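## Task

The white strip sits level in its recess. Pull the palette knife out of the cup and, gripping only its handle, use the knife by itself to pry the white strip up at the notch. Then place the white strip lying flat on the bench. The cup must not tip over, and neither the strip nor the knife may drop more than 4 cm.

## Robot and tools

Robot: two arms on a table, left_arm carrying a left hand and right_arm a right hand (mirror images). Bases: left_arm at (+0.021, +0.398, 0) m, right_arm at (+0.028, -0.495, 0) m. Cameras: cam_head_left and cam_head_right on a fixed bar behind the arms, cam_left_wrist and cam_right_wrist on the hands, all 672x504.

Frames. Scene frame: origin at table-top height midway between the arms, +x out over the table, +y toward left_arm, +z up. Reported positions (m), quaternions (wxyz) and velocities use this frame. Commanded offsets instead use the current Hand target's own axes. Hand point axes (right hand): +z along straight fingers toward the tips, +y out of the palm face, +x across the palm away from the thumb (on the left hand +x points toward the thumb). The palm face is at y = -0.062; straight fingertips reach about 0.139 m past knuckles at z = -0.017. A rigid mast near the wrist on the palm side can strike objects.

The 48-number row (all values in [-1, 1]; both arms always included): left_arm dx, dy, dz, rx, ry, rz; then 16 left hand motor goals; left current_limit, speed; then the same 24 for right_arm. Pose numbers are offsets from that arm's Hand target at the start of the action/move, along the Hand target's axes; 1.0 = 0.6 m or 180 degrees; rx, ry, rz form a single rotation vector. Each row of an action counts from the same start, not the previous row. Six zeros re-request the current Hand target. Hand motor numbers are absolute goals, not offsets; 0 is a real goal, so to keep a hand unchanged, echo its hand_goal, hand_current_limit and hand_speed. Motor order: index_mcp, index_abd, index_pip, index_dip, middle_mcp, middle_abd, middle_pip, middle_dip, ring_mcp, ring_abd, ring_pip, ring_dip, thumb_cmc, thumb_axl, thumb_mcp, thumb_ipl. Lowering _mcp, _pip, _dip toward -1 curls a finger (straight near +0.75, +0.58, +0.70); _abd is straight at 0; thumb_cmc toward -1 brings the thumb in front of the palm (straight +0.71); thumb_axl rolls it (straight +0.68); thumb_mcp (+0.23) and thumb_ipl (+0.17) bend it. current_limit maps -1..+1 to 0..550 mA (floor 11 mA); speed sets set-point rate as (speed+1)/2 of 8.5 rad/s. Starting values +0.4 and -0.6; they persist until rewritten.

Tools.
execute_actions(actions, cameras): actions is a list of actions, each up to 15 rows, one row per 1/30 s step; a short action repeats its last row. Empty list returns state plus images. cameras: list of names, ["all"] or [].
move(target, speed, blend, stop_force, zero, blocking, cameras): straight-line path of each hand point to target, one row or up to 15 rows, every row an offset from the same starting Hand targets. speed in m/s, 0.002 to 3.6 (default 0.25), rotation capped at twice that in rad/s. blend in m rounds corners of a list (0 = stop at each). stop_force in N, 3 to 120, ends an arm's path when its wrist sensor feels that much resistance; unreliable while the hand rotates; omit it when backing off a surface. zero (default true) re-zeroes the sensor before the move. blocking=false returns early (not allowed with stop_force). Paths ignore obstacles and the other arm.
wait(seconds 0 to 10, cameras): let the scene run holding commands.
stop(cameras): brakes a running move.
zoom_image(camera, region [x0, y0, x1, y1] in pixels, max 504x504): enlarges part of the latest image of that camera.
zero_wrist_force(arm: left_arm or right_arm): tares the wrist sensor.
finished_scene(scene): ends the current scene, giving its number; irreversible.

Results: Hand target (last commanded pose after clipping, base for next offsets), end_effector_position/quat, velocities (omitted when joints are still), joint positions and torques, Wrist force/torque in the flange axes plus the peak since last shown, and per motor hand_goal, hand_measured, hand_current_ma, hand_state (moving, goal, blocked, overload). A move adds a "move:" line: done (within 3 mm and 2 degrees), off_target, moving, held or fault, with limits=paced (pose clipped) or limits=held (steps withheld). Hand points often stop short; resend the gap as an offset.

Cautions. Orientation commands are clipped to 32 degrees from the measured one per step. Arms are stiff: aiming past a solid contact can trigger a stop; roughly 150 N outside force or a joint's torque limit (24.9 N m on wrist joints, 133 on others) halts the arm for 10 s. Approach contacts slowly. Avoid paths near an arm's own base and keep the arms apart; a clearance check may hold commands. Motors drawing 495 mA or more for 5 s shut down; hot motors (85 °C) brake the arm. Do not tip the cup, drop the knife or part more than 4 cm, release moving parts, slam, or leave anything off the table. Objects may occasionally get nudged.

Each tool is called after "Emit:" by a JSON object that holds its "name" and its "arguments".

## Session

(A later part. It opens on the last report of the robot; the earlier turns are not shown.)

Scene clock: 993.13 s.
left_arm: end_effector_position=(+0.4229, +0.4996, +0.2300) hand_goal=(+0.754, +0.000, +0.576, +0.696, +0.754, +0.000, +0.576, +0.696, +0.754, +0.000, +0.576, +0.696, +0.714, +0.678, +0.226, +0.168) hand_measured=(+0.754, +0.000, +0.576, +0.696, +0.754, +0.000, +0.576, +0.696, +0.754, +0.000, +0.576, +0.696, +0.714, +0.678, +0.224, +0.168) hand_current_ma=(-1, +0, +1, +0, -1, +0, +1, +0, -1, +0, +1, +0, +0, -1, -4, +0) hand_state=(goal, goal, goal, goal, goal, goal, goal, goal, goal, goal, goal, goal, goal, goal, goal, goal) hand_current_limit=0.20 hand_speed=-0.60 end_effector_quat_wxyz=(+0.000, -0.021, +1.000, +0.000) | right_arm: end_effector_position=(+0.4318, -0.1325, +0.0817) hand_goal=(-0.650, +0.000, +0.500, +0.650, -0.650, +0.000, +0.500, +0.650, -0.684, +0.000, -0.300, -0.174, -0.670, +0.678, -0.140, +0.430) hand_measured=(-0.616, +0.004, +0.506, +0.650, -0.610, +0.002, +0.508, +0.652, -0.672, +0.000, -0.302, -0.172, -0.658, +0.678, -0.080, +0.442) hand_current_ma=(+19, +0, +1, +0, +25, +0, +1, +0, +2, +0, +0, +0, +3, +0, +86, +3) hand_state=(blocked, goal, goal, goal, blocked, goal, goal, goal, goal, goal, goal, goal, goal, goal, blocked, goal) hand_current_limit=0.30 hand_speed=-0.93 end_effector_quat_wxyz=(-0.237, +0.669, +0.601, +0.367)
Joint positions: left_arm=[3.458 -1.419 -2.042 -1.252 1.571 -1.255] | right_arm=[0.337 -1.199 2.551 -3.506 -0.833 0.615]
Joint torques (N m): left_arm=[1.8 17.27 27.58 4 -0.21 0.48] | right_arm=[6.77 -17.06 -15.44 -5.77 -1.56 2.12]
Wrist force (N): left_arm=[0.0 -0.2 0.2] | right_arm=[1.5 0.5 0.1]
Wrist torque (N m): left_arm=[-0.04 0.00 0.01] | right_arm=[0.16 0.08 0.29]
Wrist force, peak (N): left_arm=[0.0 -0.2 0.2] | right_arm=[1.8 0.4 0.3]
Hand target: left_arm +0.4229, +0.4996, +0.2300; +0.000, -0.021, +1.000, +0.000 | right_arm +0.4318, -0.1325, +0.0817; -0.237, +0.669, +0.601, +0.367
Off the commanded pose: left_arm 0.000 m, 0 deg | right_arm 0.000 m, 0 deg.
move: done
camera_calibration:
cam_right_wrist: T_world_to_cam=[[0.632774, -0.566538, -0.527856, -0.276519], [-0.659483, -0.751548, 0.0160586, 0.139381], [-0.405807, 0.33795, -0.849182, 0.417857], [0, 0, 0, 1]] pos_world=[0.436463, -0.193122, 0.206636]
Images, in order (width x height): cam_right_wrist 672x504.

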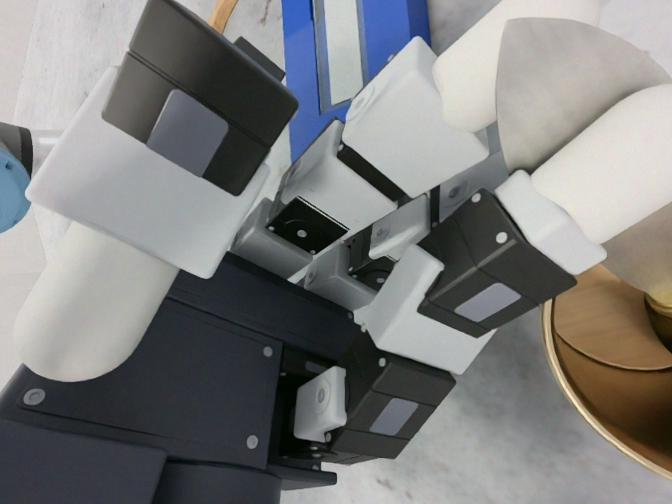

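Emit:
{"name": "move", "arguments": {"target": [0,0,0,0,0,0,0.754,0,0.576,0.696,0.754,0,0.576,0.696,0.754,0,0.576,0.696,0.714,0.678,0.226,0.168,0.2,-0.6,0,0,0,0,0,0,-0.78,0,0.5,0.65,-0.78,0,0.5,0.65,-0.685,0,-0.30,-0.174,-0.671,0.677,-0.21,0.43,0.6,-0.93], "speed": 0.03}}

Emit:
{"name": "move", "arguments": {"target": [0,0,0,0,0,0,0.754,0,0.576,0.696,0.754,0,0.576,0.696,0.754,0,0.576,0.696,0.714,0.678,0.226,0.168,0.2,-0.6,0,0,0,0,0,0,-0.86,0,0.5,0.65,-0.86,0,0.5,0.65,-0.685,0,-0.30,-0.174,-0.671,0.677,-0.28,0.43,0.6,-0.93], "speed": 0.03, "cameras": ["cam_right_wrist"]}}

Scene clock: 1005.07 s.
left_arm: end_effector_position=(+0.4229, +0.4996, +0.2300) hand_goal=(+0.754, +0.000, +0.576, +0.696, +0.754, +0.000, +0.576, +0.696, +0.754, +0.000, +0.576, +0.696, +0.714, +0.678, +0.226, +0.168) hand_measured=(+0.754, +0.000, +0.576, +0.696, +0.754, +0.000, +0.576, +0.696, +0.754, +0.000, +0.576, +0.696, +0.714, +0.678, +0.224, +0.168) hand_current_ma=(-1, +0, +1, +0, -1, +0, +1, +0, -1, +0, +1, +0, +0, -1, -4, +0) hand_state=(goal, goal, goal, goal, goal, goal, goal, goal, goal, goal, goal, goal, goal, goal, goal, goal) hand_current_limit=0.20 hand_speed=-0.60 end_effector_quat_wxyz=(+0.000, -0.021, +1.000, +0.000) | right_arm: end_effector_position=(+0.4318, -0.1325, +0.0817) hand_goal=(-0.780, +0.000, +0.500, +0.650, -0.780, +0.000, +0.500, +0.650, -0.684, +0.000, -0.300, -0.174, -0.670, +0.678, -0.210, +0.430) hand_measured=(-0.652, +0.004, +0.540, +0.668, -0.650, +0.002, +0.538, +0.670, -0.672, +0.000, -0.302, -0.172, -0.658, +0.678, -0.088, +0.460) hand_current_ma=(+262, +0, +22, +4, +275, +0, +22, +6, +2, +0, +0, +0, +3, +0, +361, +25) hand_state=(blocked, goal, blocked, goal, blocked, goal, blocked, blocked, goal, goal, goal, goal, goal, goal, blocked, blocked) hand_current_limit=0.60 hand_speed=-0.93 end_effector_quat_wxyz=(-0.237, +0.669, +0.601, +0.367)
Joint positions: left_arm=[3.458 -1.419 -2.042 -1.252 1.571 -1.255] | right_arm=[0.337 -1.199 2.551 -3.506 -0.833 0.615]
Joint torques (N m): left_arm=[2.58 17.81 28.03 4.08 -0.09 0.52] | right_arm=[6.8 -16.67 -15.74 -5.29 -1.06 1.83]
Wrist force (N): left_arm=[-0.1 0.1 0.1] | right_arm=[1.5 0.3 0.3]
Wrist torque (N m): left_arm=[0.00 0.01 -0.01] | right_arm=[0.14 0.09 0.30]
Wrist force, peak (N): left_arm=[0.1 -0.3 0.2] | right_arm=[1.9 0.4 0.3]
Hand target: left_arm +0.4229, +0.4996, +0.2300; +0.000, -0.021, +1.000, +0.000 | right_arm +0.4318, -0.1325, +0.0817; -0.237, +0.669, +0.601, +0.367
Off the commanded pose: left_arm 0.000 m, 0 deg | right_arm 0.000 m, 0 deg.
move: done

Scene clock: 1005.57 s.
left_arm: end_effector_position=(+0.4229, +0.4996, +0.2300) hand_goal=(+0.754, +0.000, +0.576, +0.696, +0.754, +0.000, +0.576, +0.696, +0.754, +0.000, +0.576, +0.696, +0.714, +0.678, +0.226, +0.168) hand_measured=(+0.754, +0.000, +0.576, +0.696, +0.754, +0.000, +0.576, +0.696, +0.754, +0.000, +0.576, +0.696, +0.714, +0.678, +0.224, +0.168) hand_current_ma=(-1, +0, +1, +0, -1, +0, +1, +0, -1, +0, +1, +0, +0, -1, -4, +0) hand_state=(goal, goal, goal, goal, goal, goal, goal, goal, goal, goal, goal, goal, goal, goal, goal, goal) hand_current_limit=0.20 hand_speed=-0.60 end_effector_quat_wxyz=(+0.000, -0.021, +1.000, +0.000) | right_arm: end_effector_position=(+0.4318, -0.1325, +0.0817) hand_goal=(-0.860, +0.000, +0.500, +0.650, -0.860, +0.000, +0.500, +0.650, -0.684, +0.000, -0.300, -0.174, -0.670, +0.678, -0.280, +0.430) hand_measured=(-0.668, +0.004, +0.554, +0.676, -0.666, +0.002, +0.552, +0.678, -0.672, +0.000, -0.302, -0.172, -0.658, +0.678, -0.088, +0.466) hand_current_ma=(+440, +0, +41, +9, +440, +0, +38, +12, +2, +0, +0, +0, +3, +0, +440, +32) hand_state=(blocked, goal, blocked, blocked, blocked, goal, blocked, blocked, goal, goal, goal, goal, goal, goal, blocked, blocked) hand_current_limit=0.60 hand_speed=-0.93 end_effector_quat_wxyz=(-0.237, +0.669, +0.601, +0.367)
Joint positions: left_arm=[3.458 -1.419 -2.042 -1.252 1.571 -1.255] | right_arm=[0.337 -1.199 2.551 -3.506 -0.833 0.615]
Joint torques (N m): left_arm=[1.84 17.52 27.56 3.98 -0.12 0.57] | right_arm=[7.48 -16.64 -15.5 -5.25 -1.11 1.92]
Wrist force (N): left_arm=[0.0 0.1 0.1] | right_arm=[1.7 0.1 0.1]
Wrist torque (N m): left_arm=[0.00 0.00 0.00] | right_arm=[0.14 0.08 0.31]
Wrist force, peak (N): left_arm=[0.0 0.0 0.3] | right_arm=[1.8 0.3 0.2]
Hand target: left_arm +0.4229, +0.4996, +0.2300; +0.000, -0.021, +1.000, +0.000 | right_arm +0.4318, -0.1325, +0.0817; -0.237, +0.669, +0.601, +0.367
Off the commanded pose: left_arm 0.000 m, 0 deg | right_arm 0.000 m, 0 deg.
move: done
camera_calibration:
cam_right_wrist: T_world_to_cam=[[0.632774, -0.566538, -0.527856, -0.276519], [-0.659483, -0.751548, 0.0160586, 0.139381], [-0.405807, 0.33795, -0.849182, 0.417857], [0, 0, 0, 1]] pos_world=[0.436463, -0.193122, 0.206636]
Images, in order (width x height): cam_right_wrist 672x504.

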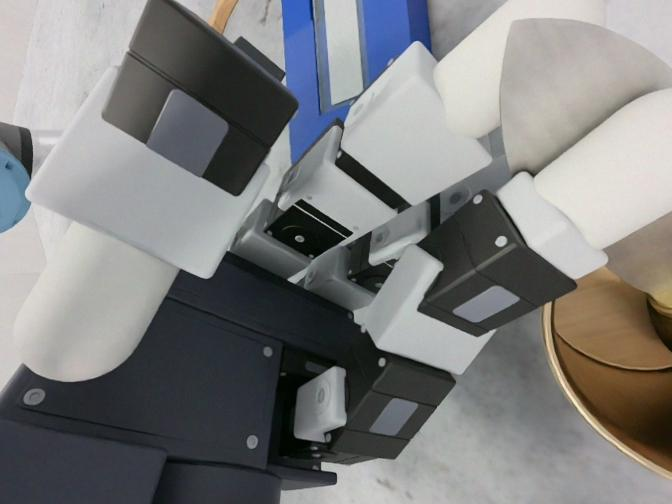

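Emit:
{"name": "move", "arguments": {"target": [0,0,0,0,0,0,0.754,0,0.576,0.696,0.754,0,0.576,0.696,0.754,0,0.576,0.696,0.714,0.678,0.226,0.168,0.2,-0.6,0.05,0,-0.003,0,0,0,-0.86,0,0.5,0.65,-0.86,0,0.5,0.65,-0.685,0,-0.30,-0.174,-0.671,0.677,-0.28,0.43,0.6,-0.93], "speed": 0.03, "stop_force": 5, "cameras": ["all"]}}

Emit:
{"name": "zoom_image", "arguments": {"camera": "cam_head_left", "region": [340, 250, 480, 360]}}

Scene clock: 1024.77 s.
left_arm: end_effector_position=(+0.4229, +0.4996, +0.2300) hand_goal=(+0.754, +0.000, +0.576, +0.696, +0.754, +0.000, +0.576, +0.696, +0.754, +0.000, +0.576, +0.696, +0.714, +0.678, +0.226, +0.168) hand_measured=(+0.754, +0.000, +0.576, +0.696, +0.754, +0.000, +0.576, +0.696, +0.754, +0.000, +0.576, +0.696, +0.714, +0.678, +0.224, +0.168) hand_current_ma=(-1, +0, +1, +0, -1, +0, +1, +0, -1, +0, +1, +0, +0, -1, -4, +0) hand_state=(goal, goal, goal, goal, goal, goal, goal, goal, goal, goal, goal, goal, goal, goal, goal, goal) hand_current_limit=0.20 hand_speed=-0.60 end_effector_quat_wxyz=(+0.000, -0.021, +1.000, +0.000) | right_arm: end_effector_position=(+0.4317, -0.1150, +0.1061) hand_goal=(-0.860, +0.000, +0.500, +0.650, -0.860, +0.000, +0.500, +0.650, -0.684, +0.000, -0.300, -0.174, -0.670, +0.678, -0.280, +0.430) hand_measured=(-0.668, +0.004, +0.560, +0.678, -0.672, +0.002, +0.552, +0.678, -0.672, +0.000, -0.302, -0.172, -0.658, +0.678, -0.088, +0.466) hand_current_ma=(+440, +0, +50, +12, +440, +0, +38, +12, +2, +0, +0, +0, +3, +0, +440, +34) hand_state=(blocked, goal, blocked, blocked, blocked, goal, blocked, blocked, goal, goal, goal, goal, goal, goal, blocked, blocked) hand_current_limit=0.60 hand_speed=-0.93 end_effector_quat_wxyz=(-0.237, +0.669, +0.601, +0.367)
Joint positions: left_arm=[3.458 -1.419 -2.042 -1.252 1.571 -1.255] | right_arm=[0.389 -1.268 2.51 -3.433 -0.862 0.671]
Joint torques (N m): left_arm=[2.34 17.55 27.76 4.1 -0.21 0.54] | right_arm=[6.99 -30.01 -18.32 -0.33 -2.07 2.26]
Wrist force (N): left_arm=[0.1 -0.1 0.2] | right_arm=[1.2 0.4 0.4]
Wrist torque (N m): left_arm=[-0.03 -0.01 0.01] | right_arm=[0.16 0.12 0.31]
Wrist force, peak (N): left_arm=[0.2 -0.2 0.3] | right_arm=[2.0 0.3 0.5]
Hand target: left_arm +0.4229, +0.4996, +0.2300; +0.000, -0.021, +1.000, +0.000 | right_arm +0.4317, -0.1150, +0.1061; -0.237, +0.669, +0.601, +0.367
Off the commanded pose: left_arm 0.000 m, 0 deg | right_arm 0.000 m, 0 deg.
move: done
camera_calibration:
cam_right_wrist: T_world_to_cam=[[0.632774, -0.566538, -0.527856, -0.253598], [-0.659483, -0.751548, 0.0160586, 0.152009], [-0.405807, 0.33795, -0.849182, 0.432582], [0, 0, 0, 1]] pos_world=[0.436263, -0.175622, 0.231036]

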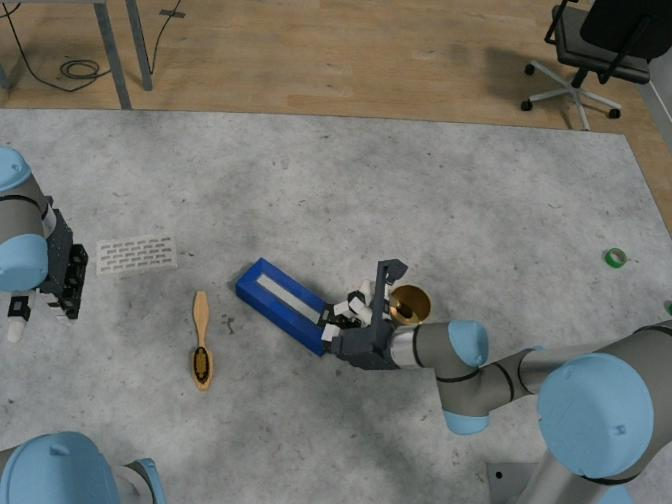

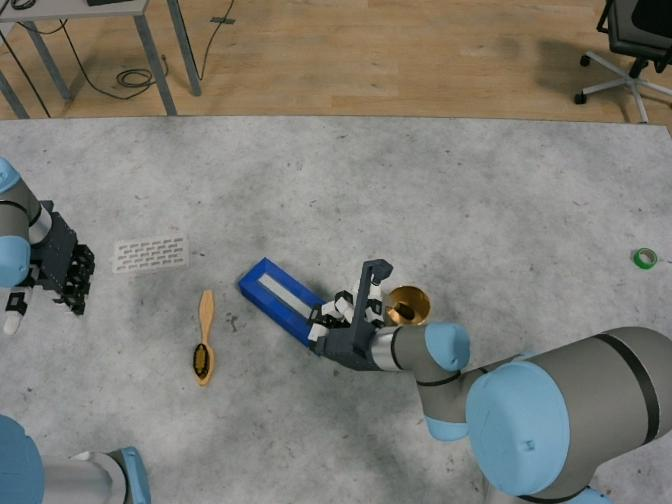

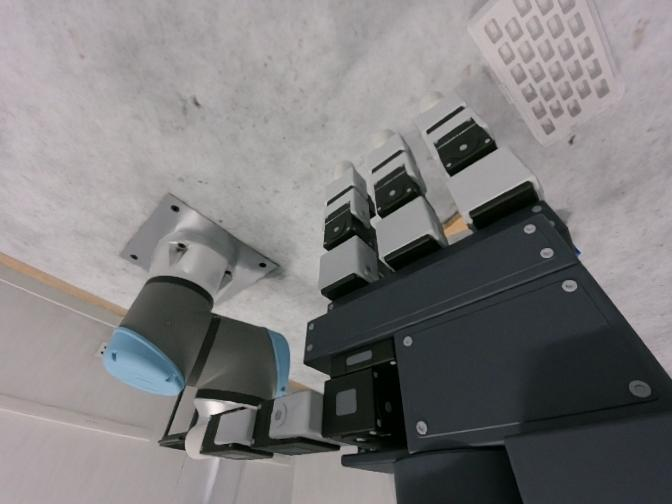

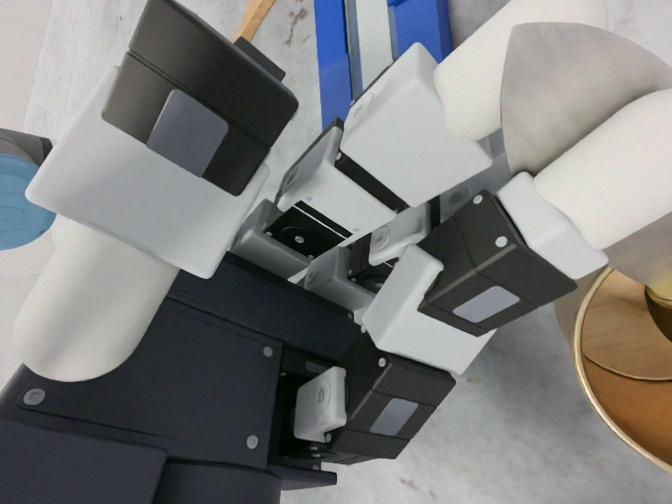

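Scaled by 3.600 from the camera's 672x504 image, which has a finer 960x720 frame.

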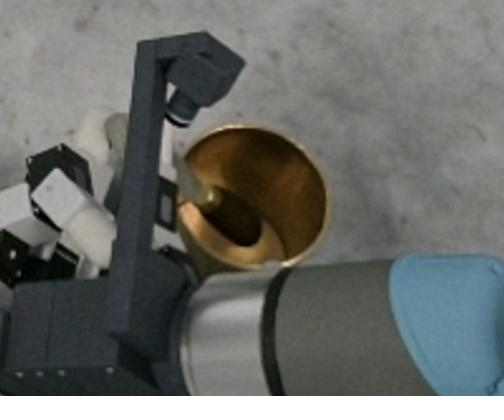

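Emit:
{"name": "move", "arguments": {"target": [[0,0,0,0,0,0,0.754,0,0.576,0.696,0.754,0,0.576,0.696,0.754,0,0.576,0.696,0.714,0.678,0.226,0.168,0.2,-0.6,0.05,0,-0.01,0,0,0,-0.86,0,0.5,0.65,-0.86,0,0.5,0.65,-0.685,0,-0.30,-0.174,-0.671,0.677,-0.28,0.43,0.6,-0.93],[0,0,0,0,0,0,0.754,0,0.576,0.696,0.754,0,0.576,0.696,0.754,0,0.576,0.696,0.714,0.678,0.226,0.168,0.2,-0.6,0.1833,0,-0.0167,0,0,0,-0.86,0,0.5,0.65,-0.86,0,0.5,0.65,-0.685,0,-0.30,-0.174,-0.671,0.677,-0.28,0.43,0.6,-0.93]], "speed": 0.04, "stop_force": 5, "cameras": ["cam_head_left","cam_right_wrist"]}}

Emit:
{"name": "zoom_image", "arguments": {"camera": "cam_head_left", "region": [340, 250, 480, 360]}}

Scene clock: 1047.93 s.
left_arm: end_effector_position=(+0.4229, +0.4996, +0.2300) hand_goal=(+0.754, +0.000, +0.576, +0.696, +0.754, +0.000, +0.576, +0.696, +0.754, +0.000, +0.576, +0.696, +0.714, +0.678, +0.226, +0.168) hand_measured=(+0.754, +0.000, +0.576, +0.696, +0.754, +0.000, +0.576, +0.696, +0.754, +0.000, +0.576, +0.696, +0.714, +0.678, +0.224, +0.168) hand_current_ma=(-1, +0, +1, +0, -1, +0, +1, +0, -1, +0, +1, +0, +0, -1, -4, +0) hand_state=(goal, goal, goal, goal, goal, goal, goal, goal, goal, goal, goal, goal, goal, goal, goal, goal) hand_current_limit=0.20 hand_speed=-0.60 end_effector_quat_wxyz=(+0.000, -0.021, +1.000, +0.000) | right_arm: end_effector_position=(+0.4303, -0.0533, +0.1976) hand_goal=(-0.860, +0.000, +0.500, +0.650, -0.860, +0.000, +0.500, +0.650, -0.684, +0.000, -0.300, -0.174, -0.670, +0.678, -0.280, +0.430) hand_measured=(-0.668, +0.004, +0.560, +0.678, -0.672, +0.002, +0.552, +0.678, -0.672, +0.000, -0.302, -0.172, -0.658, +0.678, -0.088, +0.466) hand_current_ma=(+440, +0, +50, +12, +440, +0, +38, +12, +2, +0, +0, +0, +3, +0, +440, +34) hand_state=(blocked, goal, blocked, blocked, blocked, goal, blocked, blocked, goal, goal, goal, goal, goal, goal, blocked, blocked) hand_current_limit=0.60 hand_speed=-0.93 end_effector_quat_wxyz=(-0.237, +0.669, +0.601, +0.367)
Joint positions: left_arm=[3.458 -1.419 -2.042 -1.252 1.571 -1.255] | right_arm=[0.549 -1.44 2.323 -3.171 -0.961 0.83]
Joint torques (N m): left_arm=[2.3 18.12 28.87 4.01 -0.17 0.58] | right_arm=[6.83 -28.41 -23.95 -0.31 -2.19 2.25]
Wrist force (N): left_arm=[-0.1 -0.1 0.2] | right_arm=[1.3 0.3 0.5]
Wrist torque (N m): left_arm=[-0.03 0.02 -0.01] | right_arm=[0.12 0.13 0.28]
Wrist force, peak (N): left_arm=[0.2 0.0 0.4] | right_arm=[1.6 0.4 0.7]
Hand target: left_arm +0.4229, +0.4996, +0.2300; +0.000, -0.021, +1.000, +0.000 | right_arm +0.4303, -0.0533, +0.1976; -0.237, +0.669, +0.601, +0.367
Off the commanded pose: left_arm 0.000 m, 0 deg | right_arm 0.000 m, 0 deg.
move: done
camera_calibration:
cam_right_wrist: T_world_to_cam=[[0.632774, -0.566538, -0.527856, -0.169522], [-0.659483, -0.751548, 0.0160586, 0.196053], [-0.405807, 0.33795, -0.849182, 0.488903], [0, 0, 0, 1]] pos_world=[0.434963, -0.113922, 0.322536]
Images, in order (width x height): cam_head_left 672x504, cam_right_wrist 672x504.

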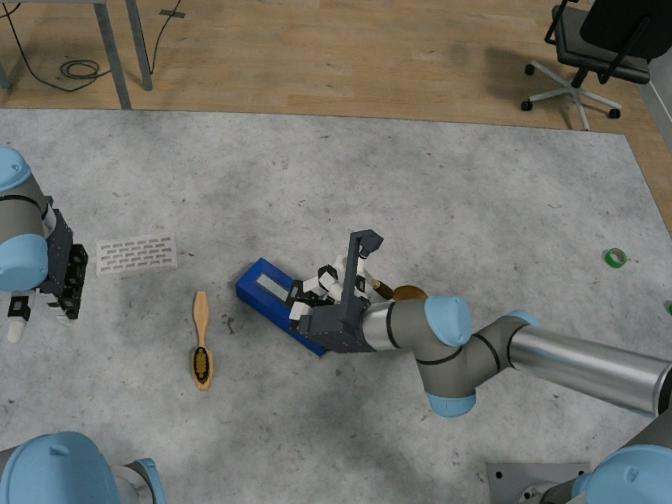

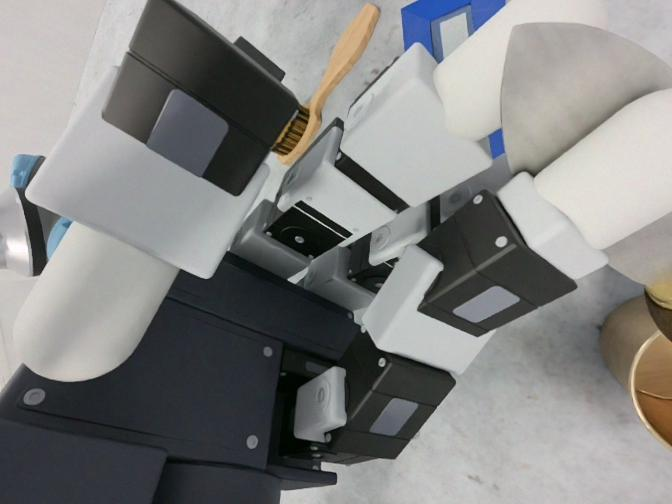

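Scaled by 3.600 from the camera's 672x504 image, which has a finer 960x720 frame.

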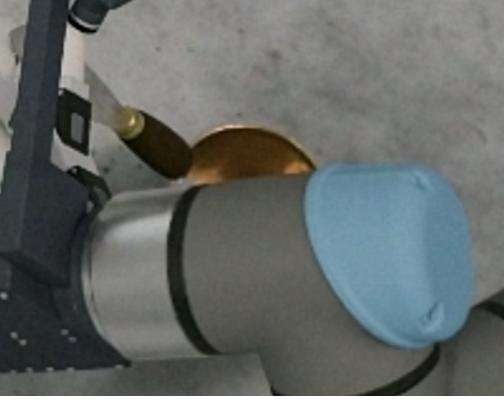

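Emit:
{"name": "move", "arguments": {"target": [[0,0,0,0,0,0,0.754,0,0.576,0.696,0.754,0,0.576,0.696,0.754,0,0.576,0.696,0.714,0.678,0.226,0.168,0.2,-0.6,0.1552,0.0248,-0.1236,0,0,0,-0.86,0,0.5,0.65,-0.86,0,0.5,0.65,-0.685,0,-0.30,-0.174,-0.671,0.677,-0.28,0.43,0.6,-0.93],[0,0,0,0,0,0,0.754,0,0.576,0.696,0.754,0,0.576,0.696,0.754,0,0.576,0.696,0.714,0.678,0.226,0.168,0.2,-0.6,0.2873,-0.0742,0.0158,0.1826,-0.2370,-0.2937,-0.86,0,0.5,0.65,-0.86,0,0.5,0.65,-0.685,0,-0.30,-0.174,-0.671,0.677,-0.28,0.43,0.6,-0.93]], "speed": 0.15, "blend": [0.03,0], "cameras": ["all"]}}

Scene clock: 1193.73 s.
left_arm: end_effector_position=(+0.4229, +0.4996, +0.2300) hand_goal=(+0.754, +0.000, +0.576, +0.696, +0.754, +0.000, +0.576, +0.696, +0.754, +0.000, +0.576, +0.696, +0.714, +0.678, +0.226, +0.168) hand_measured=(+0.754, +0.000, +0.576, +0.696, +0.754, +0.000, +0.576, +0.696, +0.754, +0.000, +0.576, +0.696, +0.714, +0.678, +0.224, +0.168) hand_current_ma=(-1, +0, +1, +0, -1, +0, +1, +0, -1, +0, +1, +0, +0, -1, -4, +0) hand_state=(goal, goal, goal, goal, goal, goal, goal, goal, goal, goal, goal, goal, goal, goal, goal, goal) hand_current_limit=0.20 hand_speed=-0.60 end_effector_quat_wxyz=(+0.000, -0.021, +1.000, +0.000) | right_arm: end_effector_position=(+0.3898, +0.0699, +0.3200) hand_goal=(-0.860, +0.000, +0.500, +0.650, -0.860, +0.000, +0.500, +0.650, -0.684, +0.000, -0.300, -0.174, -0.670, +0.678, -0.280, +0.430) hand_measured=(-0.668, -0.002, +0.562, +0.680, -0.674, -0.002, +0.552, +0.678, -0.672, +0.000, -0.302, -0.172, -0.660, +0.678, -0.088, +0.466) hand_current_ma=(+440, +0, +55, +12, +440, +0, +38, +12, +2, +0, +0, +0, +1, +0, +440, +35) hand_state=(blocked, goal, blocked, blocked, blocked, goal, blocked, blocked, goal, goal, goal, goal, goal, goal, blocked, blocked) hand_current_limit=0.60 hand_speed=-0.93 end_effector_quat_wxyz=(+0.000, +0.335, +0.942, +0.001)
Joint positions: left_arm=[3.458 -1.419 -2.042 -1.252 1.571 -1.255] | right_arm=[0.887 -1.372 1.448 -1.648 -1.57 -0.06]
Joint torques (N m): left_arm=[2.96 18.38 28.59 4.1 -0.19 0.65] | right_arm=[7.55 -25.3 -30.35 0.01 -2.85 -2.36]
Wrist force (N): left_arm=[0.0 0.1 0.1] | right_arm=[0.0 0.1 0.2]
Wrist torque (N m): left_arm=[0.00 0.00 -0.01] | right_arm=[0.29 -0.02 0.08]
Wrist force, peak (N): left_arm=[-0.1 -0.2 0.4] | right_arm=[1.7 0.3 0.4]
Hand target: left_arm +0.4229, +0.4996, +0.2300; +0.000, -0.021, +1.000, +0.000 | right_arm +0.3898, +0.0699, +0.3200; +0.000, +0.335, +0.942, +0.001
Off the commanded pose: left_arm 0.000 m, 0 deg | right_arm 0.000 m, 0 deg.
move: done
camera_calibration:
cam_right_wrist: T_world_to_cam=[[0.999462, 0.0195495, -0.0263389, -0.353827], [0.0325066, -0.697695, 0.715657, -0.237478], [-0.00438577, -0.716128, -0.697955, 0.403535], [0, 0, 0, 1]] pos_world=[0.363126, 0.130212, 0.442283]

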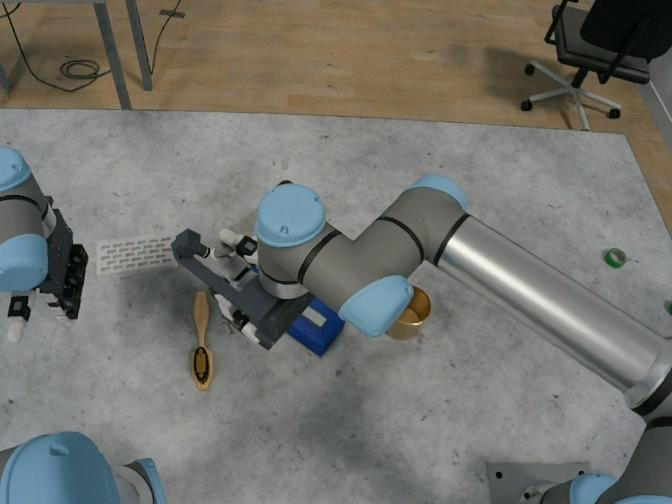

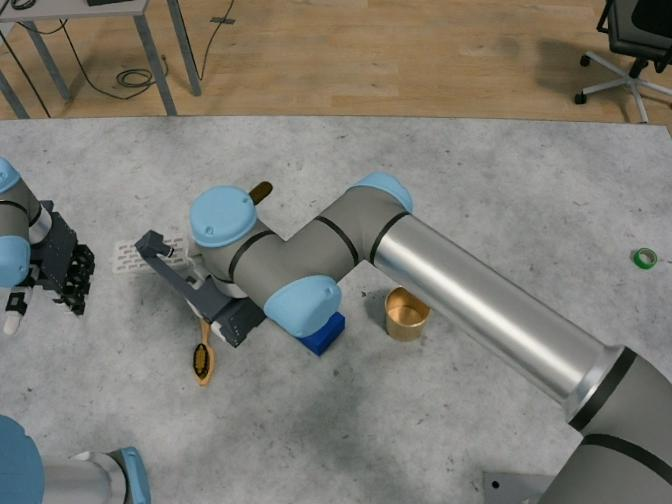

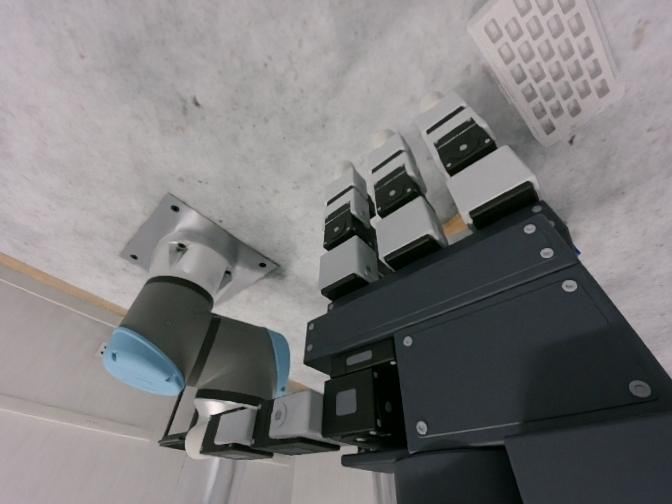

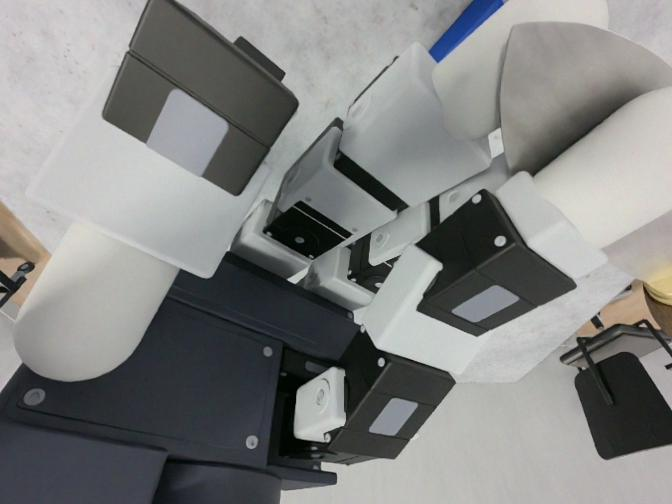

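Emit:
{"name": "move", "arguments": {"target": [-0.0667,-0.2857,-0.25,0.4756,0.1809,0.1807,0.205,0,0.285,0.696,0.205,0,0.285,0.696,0.205,0,0.285,0.696,-0.571,0.677,0.9,0.1676,0.3,-0.7,0.0517,-0.0421,0.0833,0,0,0,-0.86,0,0.5,0.65,-0.86,0,0.5,0.65,-0.685,0,-0.30,-0.174,-0.671,0.677,-0.28,0.43,0.6,-0.93], "speed": 0.2, "cameras": ["all"]}}

Scene clock: 1284.30 s.
left_arm: end_effector_position=(+0.4701, +0.3300, +0.3800) hand_goal=(+0.206, +0.000, +0.286, +0.696, +0.206, +0.000, +0.286, +0.696, +0.206, +0.000, +0.286, +0.696, -0.570, +0.678, +0.900, +0.168) hand_measured=(+0.200, +0.000, +0.288, +0.696, +0.200, +0.000, +0.288, +0.696, +0.200, +0.000, +0.288, +0.696, -0.568, +0.678, +0.892, +0.168) hand_current_ma=(-10, +0, +2, +0, -9, +0, +2, +0, -10, +0, +2, +0, +2, -1, -22, +0) hand_state=(goal, goal, goal, goal, goal, goal, goal, goal, goal, goal, goal, goal, goal, goal, goal, goal) hand_current_limit=0.30 hand_speed=-0.70 end_effector_quat_wxyz=(-0.237, +0.237, +0.666, -0.666) | right_arm: end_effector_position=(+0.3498, +0.0699, +0.2700) hand_goal=(-0.860, +0.000, +0.500, +0.650, -0.860, +0.000, +0.500, +0.650, -0.684, +0.000, -0.300, -0.174, -0.670, +0.678, -0.280, +0.430) hand_measured=(-0.668, -0.002, +0.562, +0.680, -0.674, -0.002, +0.552, +0.678, -0.672, +0.000, -0.302, -0.172, -0.660, +0.678, -0.088, +0.466) hand_current_ma=(+440, +0, +55, +12, +440, +0, +38, +12, +2, +0, +0, +0, +1, +0, +440, +35) hand_state=(blocked, goal, blocked, blocked, blocked, goal, blocked, blocked, goal, goal, goal, goal, goal, goal, blocked, blocked) hand_current_limit=0.60 hand_speed=-0.93 end_effector_quat_wxyz=(+0.000, +0.335, +0.942, +0.001)
Joint positions: left_arm=[3.472 -2.1 -0.951 -3.231 1.056 -0.001] | right_arm=[0.94 -1.4 1.61 -1.782 -1.571 -0.007]
Joint torques (N m): left_arm=[-8.59 27.5 33.08 -3.4 1.8 1.77] | right_arm=[6.95 -38.78 -13.5 -5.56 -3.06 2.39]
Wrist force (N): left_arm=[-0.6 1.9 -0.9] | right_arm=[0.1 -0.1 0.3]
Wrist torque (N m): left_arm=[0.23 0.10 -0.13] | right_arm=[0.24 -0.05 -0.03]
Wrist force, peak (N): left_arm=[-0.5 2.1 -0.9] | right_arm=[0.0 0.4 0.3]
Hand target: left_arm +0.4701, +0.3300, +0.3800; -0.237, +0.237, +0.666, -0.666 | right_arm +0.3498, +0.0699, +0.2700; +0.000, +0.335, +0.942, +0.001
Off the commanded pose: left_arm 0.000 m, 0 deg | right_arm 0.000 m, 0 deg.
move: done
camera_calibration:
cam_left_wrist: T_world_to_cam=[[0.572529, -0.486219, 0.660153, -0.388038], [0.102957, 0.84144, 0.530451, -0.571912], [-0.813395, -0.235731, 0.531808, 0.38808], [0, 0, 0, 1]] pos_world=[0.596707, 0.384041, 0.353151]
cam_right_wrist: T_world_to_cam=[[0.999459, 0.0196183, -0.0264109, -0.315247], [0.0326066, -0.697642, 0.715704, -0.200386], [-0.00438443, -0.716178, -0.697904, 0.36852], [0, 0, 0, 1]] pos_world=[0.323226, 0.130313, 0.392282]

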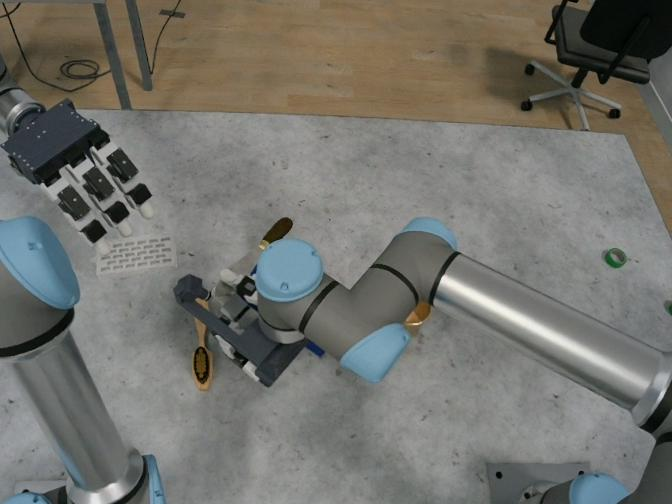

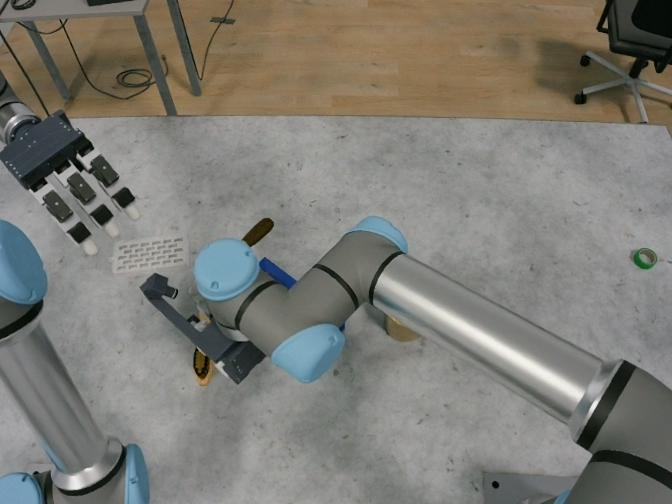

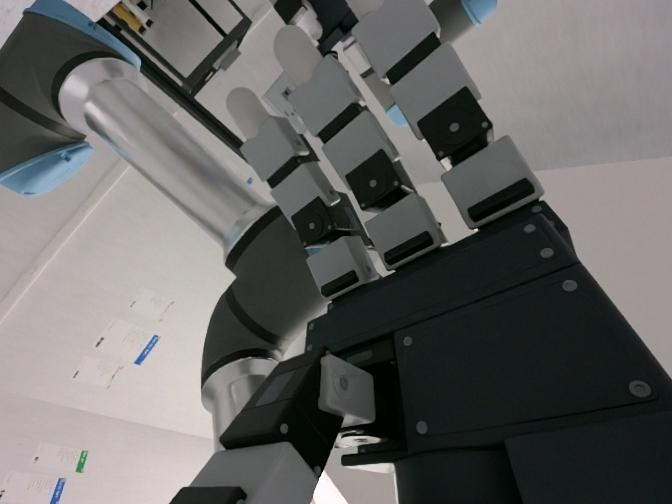

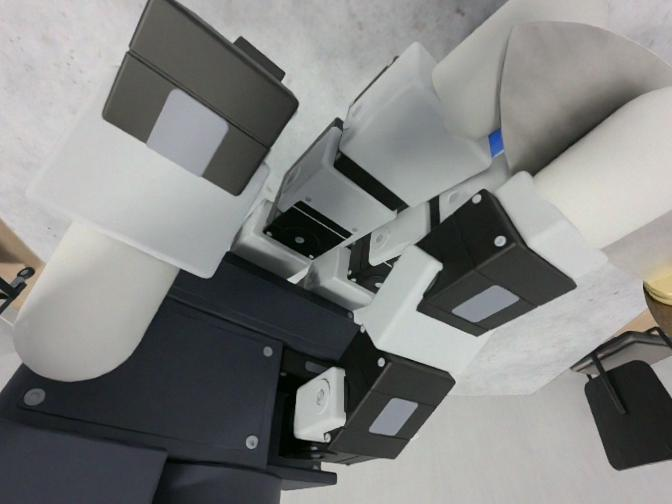

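Emit:
{"name": "zoom_image", "arguments": {"camera": "cam_head_left", "region": [215, 190, 335, 290]}}

Emit:
{"name": "zoom_image", "arguments": {"camera": "cam_head_right", "region": [195, 190, 315, 290]}}

Scaled by 4.200 from the camera's 672x504 image, which has a finer 960x720 frame.

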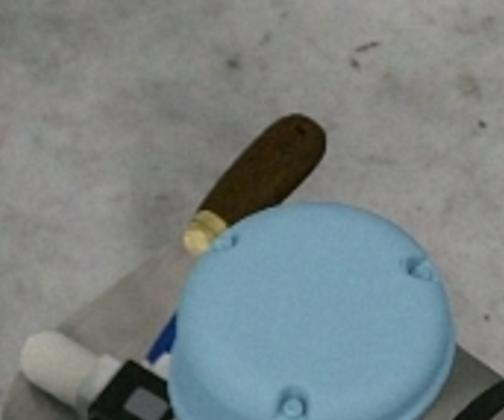

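Scaled by 4.200 from the camera's 672x504 image, which has a finer 960x720 frame.

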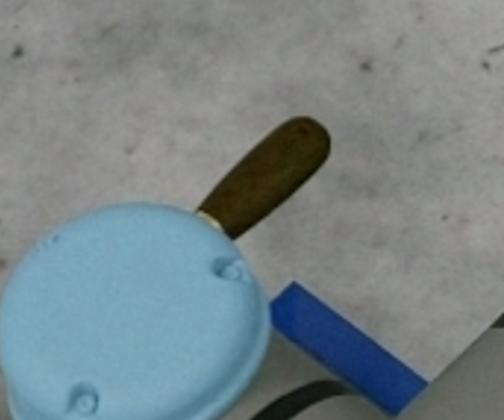

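Emit:
{"name": "move", "arguments": {"target": [[-0.2363,-0.05,0.2373,0,0,0,0.205,0,0.285,0.696,0.205,0,0.285,0.696,0.205,0,0.285,0.696,-0.571,0.677,0.9,0.1676,0.3,-0.7,0,0,0,0,0,0,-0.86,0,0.5,0.65,-0.86,0,0.5,0.65,-0.685,0,-0.30,-0.174,-0.671,0.677,-0.28,0.43,0.6,-0.93],[-0.2971,-0.05,0.4859,0,0,0,0.205,0,0.285,0.696,0.205,0,0.285,0.696,0.205,0,0.285,0.696,-0.571,0.677,0.9,0.1676,0.3,-0.7,0,0,0,0,0,0,-0.86,0,0.5,0.65,-0.86,0,0.5,0.65,-0.685,0,-0.30,-0.174,-0.671,0.677,-0.28,0.43,0.6,-0.93]], "speed": 0.15, "blend": [0.03,0], "cameras": ["all"]}}

Emit:
{"name": "zoom_image", "arguments": {"camera": "cam_head_right", "region": [140, 150, 340, 300]}}

Scene clock: 1343.27 s.
left_arm: end_effector_position=(+0.4239, -0.0086, +0.4097) hand_goal=(+0.206, +0.000, +0.286, +0.696, +0.206, +0.000, +0.286, +0.696, +0.206, +0.000, +0.286, +0.696, -0.570, +0.678, +0.900, +0.168) hand_measured=(+0.200, +0.000, +0.288, +0.696, +0.200, +0.000, +0.288, +0.696, +0.200, +0.000, +0.288, +0.696, -0.568, +0.678, +0.892, +0.168) hand_current_ma=(-12, +0, +1, +0, -10, +0, +1, +0, -11, +0, +1, +0, +2, -1, -22, +0) hand_state=(goal, goal, goal, goal, goal, goal, goal, goal, goal, goal, goal, goal, goal, goal, goal, goal) hand_current_limit=0.30 hand_speed=-0.70 end_effector_quat_wxyz=(-0.237, +0.237, +0.666, -0.666) | right_arm: end_effector_position=(+0.3498, +0.0699, +0.2700) hand_goal=(-0.860, +0.000, +0.500, +0.650, -0.860, +0.000, +0.500, +0.650, -0.684, +0.000, -0.300, -0.174, -0.670, +0.678, -0.280, +0.430) hand_measured=(-0.668, -0.002, +0.562, +0.680, -0.674, -0.002, +0.552, +0.678, -0.672, +0.000, -0.302, -0.172, -0.660, +0.678, -0.088, +0.466) hand_current_ma=(+440, +0, +55, +12, +440, +0, +38, +12, +2, +0, +0, +0, +1, +0, +440, +35) hand_state=(blocked, goal, blocked, blocked, blocked, goal, blocked, blocked, goal, goal, goal, goal, goal, goal, blocked, blocked) hand_current_limit=0.60 hand_speed=-0.93 end_effector_quat_wxyz=(+0.000, +0.335, +0.942, +0.001)
Joint positions: left_arm=[2.913 -2.1 -0.875 -3.307 0.497 -0.002] | right_arm=[0.94 -1.4 1.61 -1.782 -1.571 -0.007]
Joint torques (N m): left_arm=[-7.73 28.15 32.58 -2.57 -1.88 -1.22] | right_arm=[7.85 -38.33 -13.3 -5.61 -2.96 2.38]
Wrist force (N): left_arm=[-0.5 1.9 -1.0] | right_arm=[0.2 -0.2 0.1]
Wrist torque (N m): left_arm=[0.25 0.09 -0.02] | right_arm=[0.24 -0.05 -0.02]
Wrist force, peak (N): left_arm=[-0.1 2.4 -1.8] | right_arm=[0.2 -0.1 0.5]
Hand target: left_arm +0.4239, -0.0086, +0.4096; -0.237, +0.237, +0.666, -0.666 | right_arm +0.3498, +0.0699, +0.2700; +0.000, +0.335, +0.942, +0.001
Off the commanded pose: left_arm 0.000 m, 0 deg | right_arm 0.000 m, 0 deg.
move: done
camera_calibration:
cam_left_wrist: T_world_to_cam=[[0.572447, -0.48615, 0.660275, -0.545833], [0.102917, 0.841503, 0.530358, -0.297944], [-0.813457, -0.235648, 0.531749, 0.254942], [0, 0, 0, 1]] pos_world=[0.550508, 0.0454409, 0.382852]
cam_right_wrist: T_world_to_cam=[[0.999459, 0.0196183, -0.0264109, -0.315247], [0.0326066, -0.697642, 0.715704, -0.200386], [-0.00438443, -0.716178, -0.697904, 0.36852], [0, 0, 0, 1]] pos_world=[0.323226, 0.130313, 0.392282]

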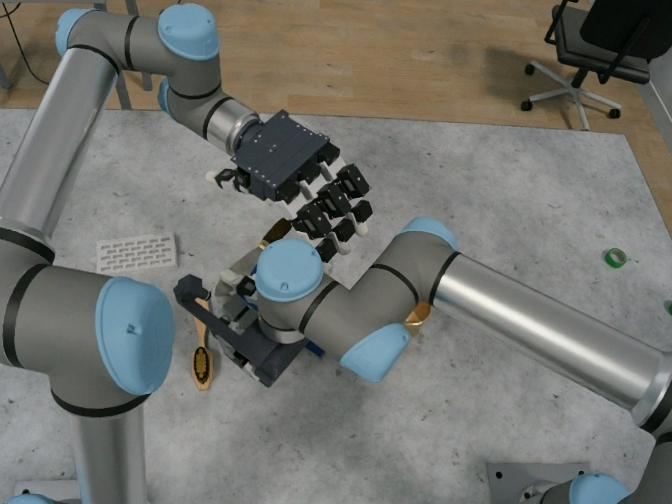

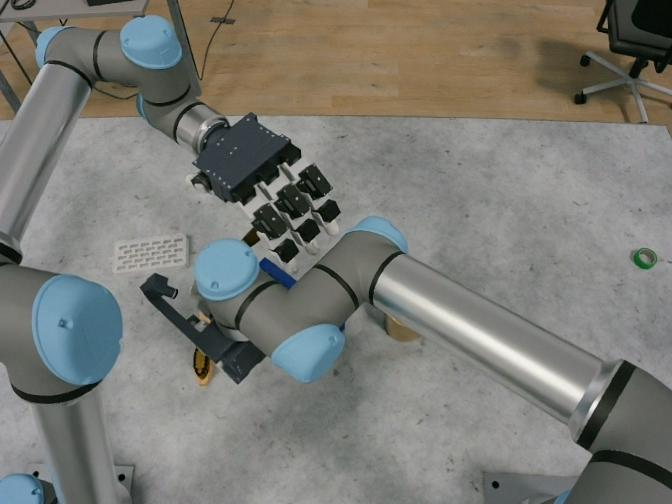

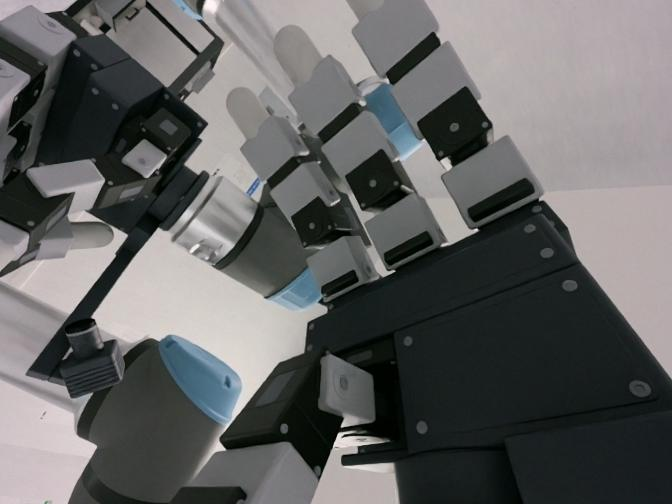

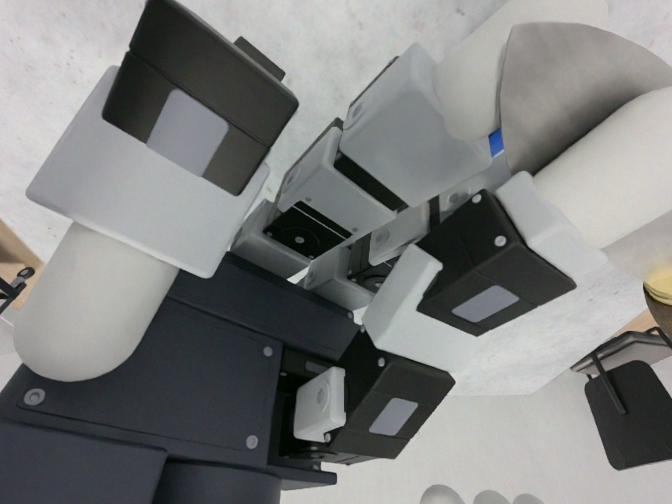

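Scaled by 2.520 from the camera's 672x504 image, which has a finer 960x720 frame.

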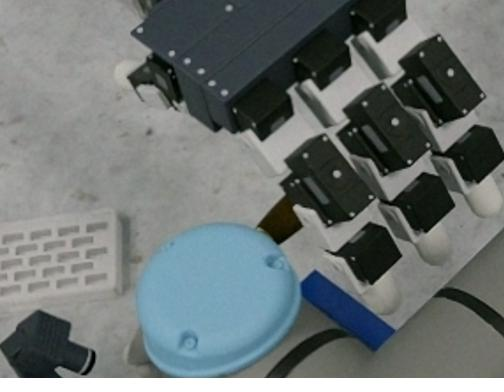

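Emit:
{"name": "move", "arguments": {"target": [0,0.1833,0,0,0,0,0.205,0,0.285,0.696,0.205,0,0.285,0.696,0.205,0,0.285,0.696,-0.571,0.677,0.9,0.1676,0.3,-0.7,0,0,0,0,0,0,-0.86,0,0.5,0.65,-0.86,0,0.5,0.65,-0.685,0,-0.30,-0.174,-0.671,0.677,-0.28,0.43,0.6,-0.93], "speed": 0.08, "stop_force": 5, "cameras": ["all"]}}

Emit:
{"name": "zoom_image", "arguments": {"camera": "cam_head_left", "region": [200, 130, 380, 300]}}

Emit:
{"name": "zoom_image", "arguments": {"camera": "cam_left_wrist", "region": [0, 0, 400, 504]}}

Scene clock: 1365.73 s.
left_arm: end_effector_position=(+0.4239, -0.0085, +0.2997) hand_goal=(+0.206, +0.000, +0.286, +0.696, +0.206, +0.000, +0.286, +0.696, +0.206, +0.000, +0.286, +0.696, -0.570, +0.678, +0.900, +0.168) hand_measured=(+0.200, +0.000, +0.288, +0.696, +0.200, +0.000, +0.288, +0.696, +0.200, +0.000, +0.288, +0.696, -0.568, +0.678, +0.892, +0.168) hand_current_ma=(-12, +0, +1, +0, -10, +0, +1, +0, -11, +0, +1, +0, +2, -1, -22, +0) hand_state=(goal, goal, goal, goal, goal, goal, goal, goal, goal, goal, goal, goal, goal, goal, goal, goal) hand_current_limit=0.30 hand_speed=-0.70 end_effector_quat_wxyz=(-0.237, +0.237, +0.666, -0.666) | right_arm: end_effector_position=(+0.3498, +0.0699, +0.2700) hand_goal=(-0.860, +0.000, +0.500, +0.650, -0.860, +0.000, +0.500, +0.650, -0.684, +0.000, -0.300, -0.174, -0.670, +0.678, -0.280, +0.430) hand_measured=(-0.668, -0.002, +0.562, +0.680, -0.674, -0.002, +0.552, +0.678, -0.672, +0.000, -0.302, -0.172, -0.660, +0.678, -0.088, +0.466) hand_current_ma=(+440, +0, +55, +12, +440, +0, +38, +12, +2, +0, +0, +0, +1, +0, +440, +35) hand_state=(blocked, goal, blocked, blocked, blocked, goal, blocked, blocked, goal, goal, goal, goal, goal, goal, blocked, blocked) hand_current_limit=0.60 hand_speed=-0.93 end_effector_quat_wxyz=(+0.000, +0.335, +0.942, +0.001)
Joint positions: left_arm=[2.913 -2.092 -1.168 -3.021 0.498 -0.002] | right_arm=[0.94 -1.4 1.61 -1.782 -1.571 -0.007]
Joint torques (N m): left_arm=[9.59 29.76 10.12 0.78 -1.84 -1.22] | right_arm=[7.37 -38.47 -13.42 -5.46 -2.96 2.49]
Wrist force (N): left_arm=[-0.5 1.8 -1.0] | right_arm=[0.2 0.0 0.3]
Wrist torque (N m): left_arm=[0.23 0.09 0.01] | right_arm=[0.25 -0.06 -0.02]
Wrist force, peak (N): left_arm=[-0.6 2.6 -1.1] | right_arm=[0.1 0.2 0.4]
Hand target: left_arm +0.4239, -0.0085, +0.2997; -0.237, +0.237, +0.666, -0.666 | right_arm +0.3498, +0.0699, +0.2700; +0.000, +0.335, +0.942, +0.001
Off the commanded pose: left_arm 0.000 m, 0 deg | right_arm 0.000 m, 0 deg.
move: done
camera_calibration:
cam_left_wrist: T_world_to_cam=[[0.572495, -0.486182, 0.66021, -0.473095], [0.102992, 0.841488, 0.530368, -0.239679], [-0.813414, -0.235636, 0.531821, 0.313467], [0, 0, 0, 1]] pos_world=[0.550507, 0.0455409, 0.272751]
cam_right_wrist: T_world_to_cam=[[0.999459, 0.0196183, -0.0264109, -0.315247], [0.0326066, -0.697642, 0.715704, -0.200386], [-0.00438443, -0.716178, -0.697904, 0.36852], [0, 0, 0, 1]] pos_world=[0.323226, 0.130313, 0.392282]

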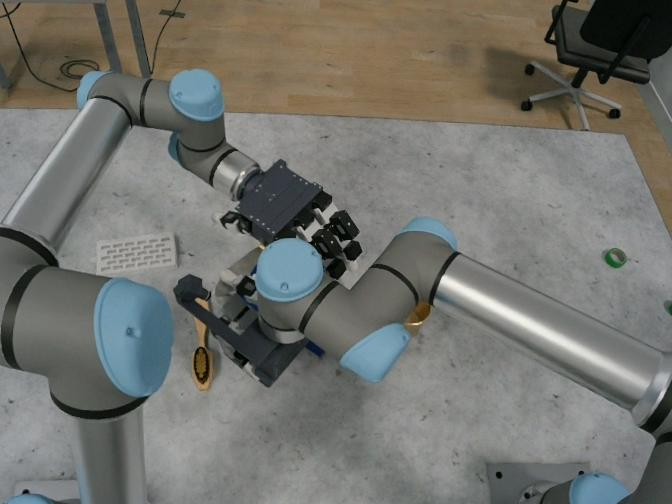

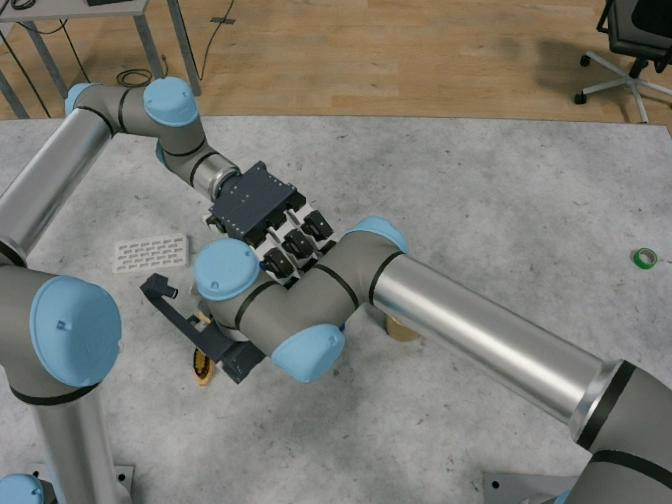

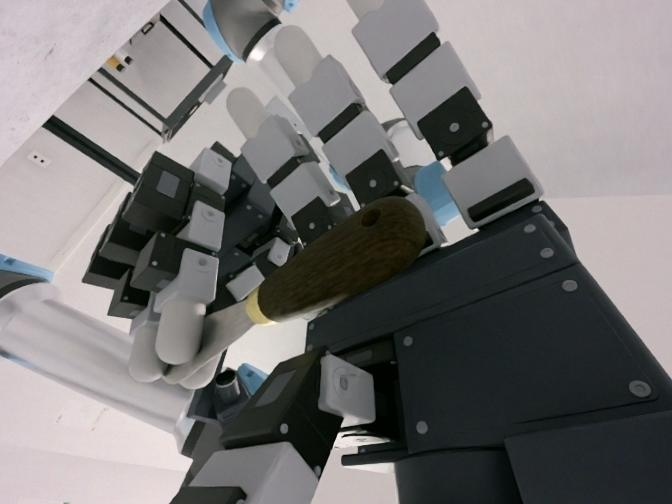

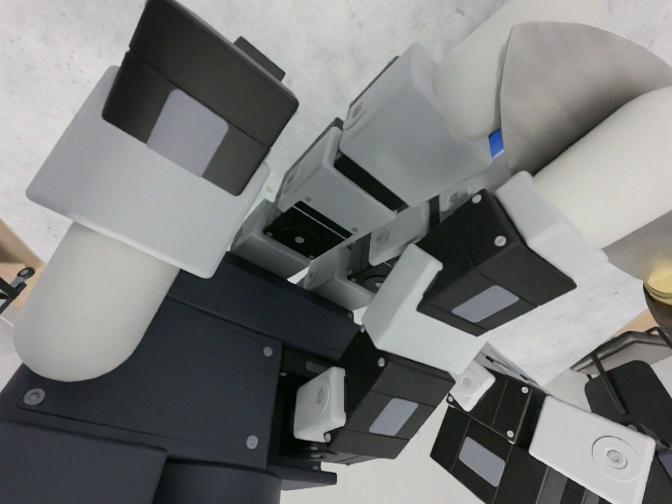

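Scaled by 2.800 from the camera's 672x504 image, which has a finer 960x720 frame.

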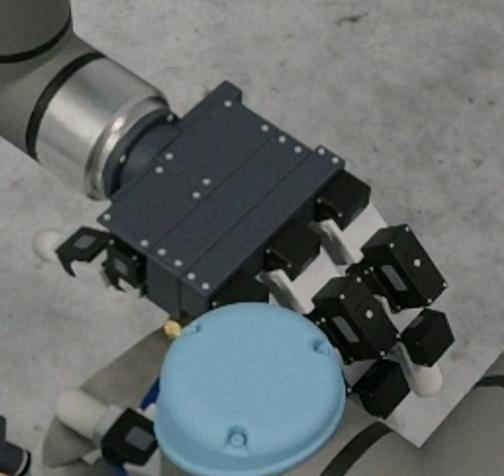

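Scaled by 1.000.

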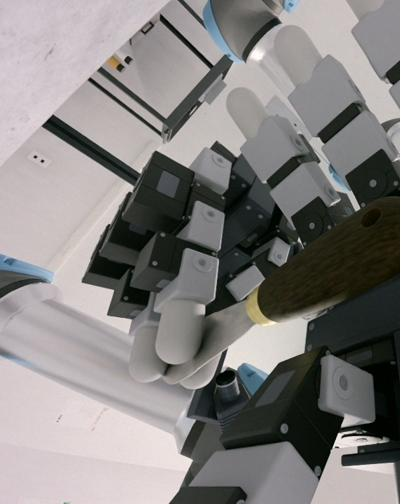

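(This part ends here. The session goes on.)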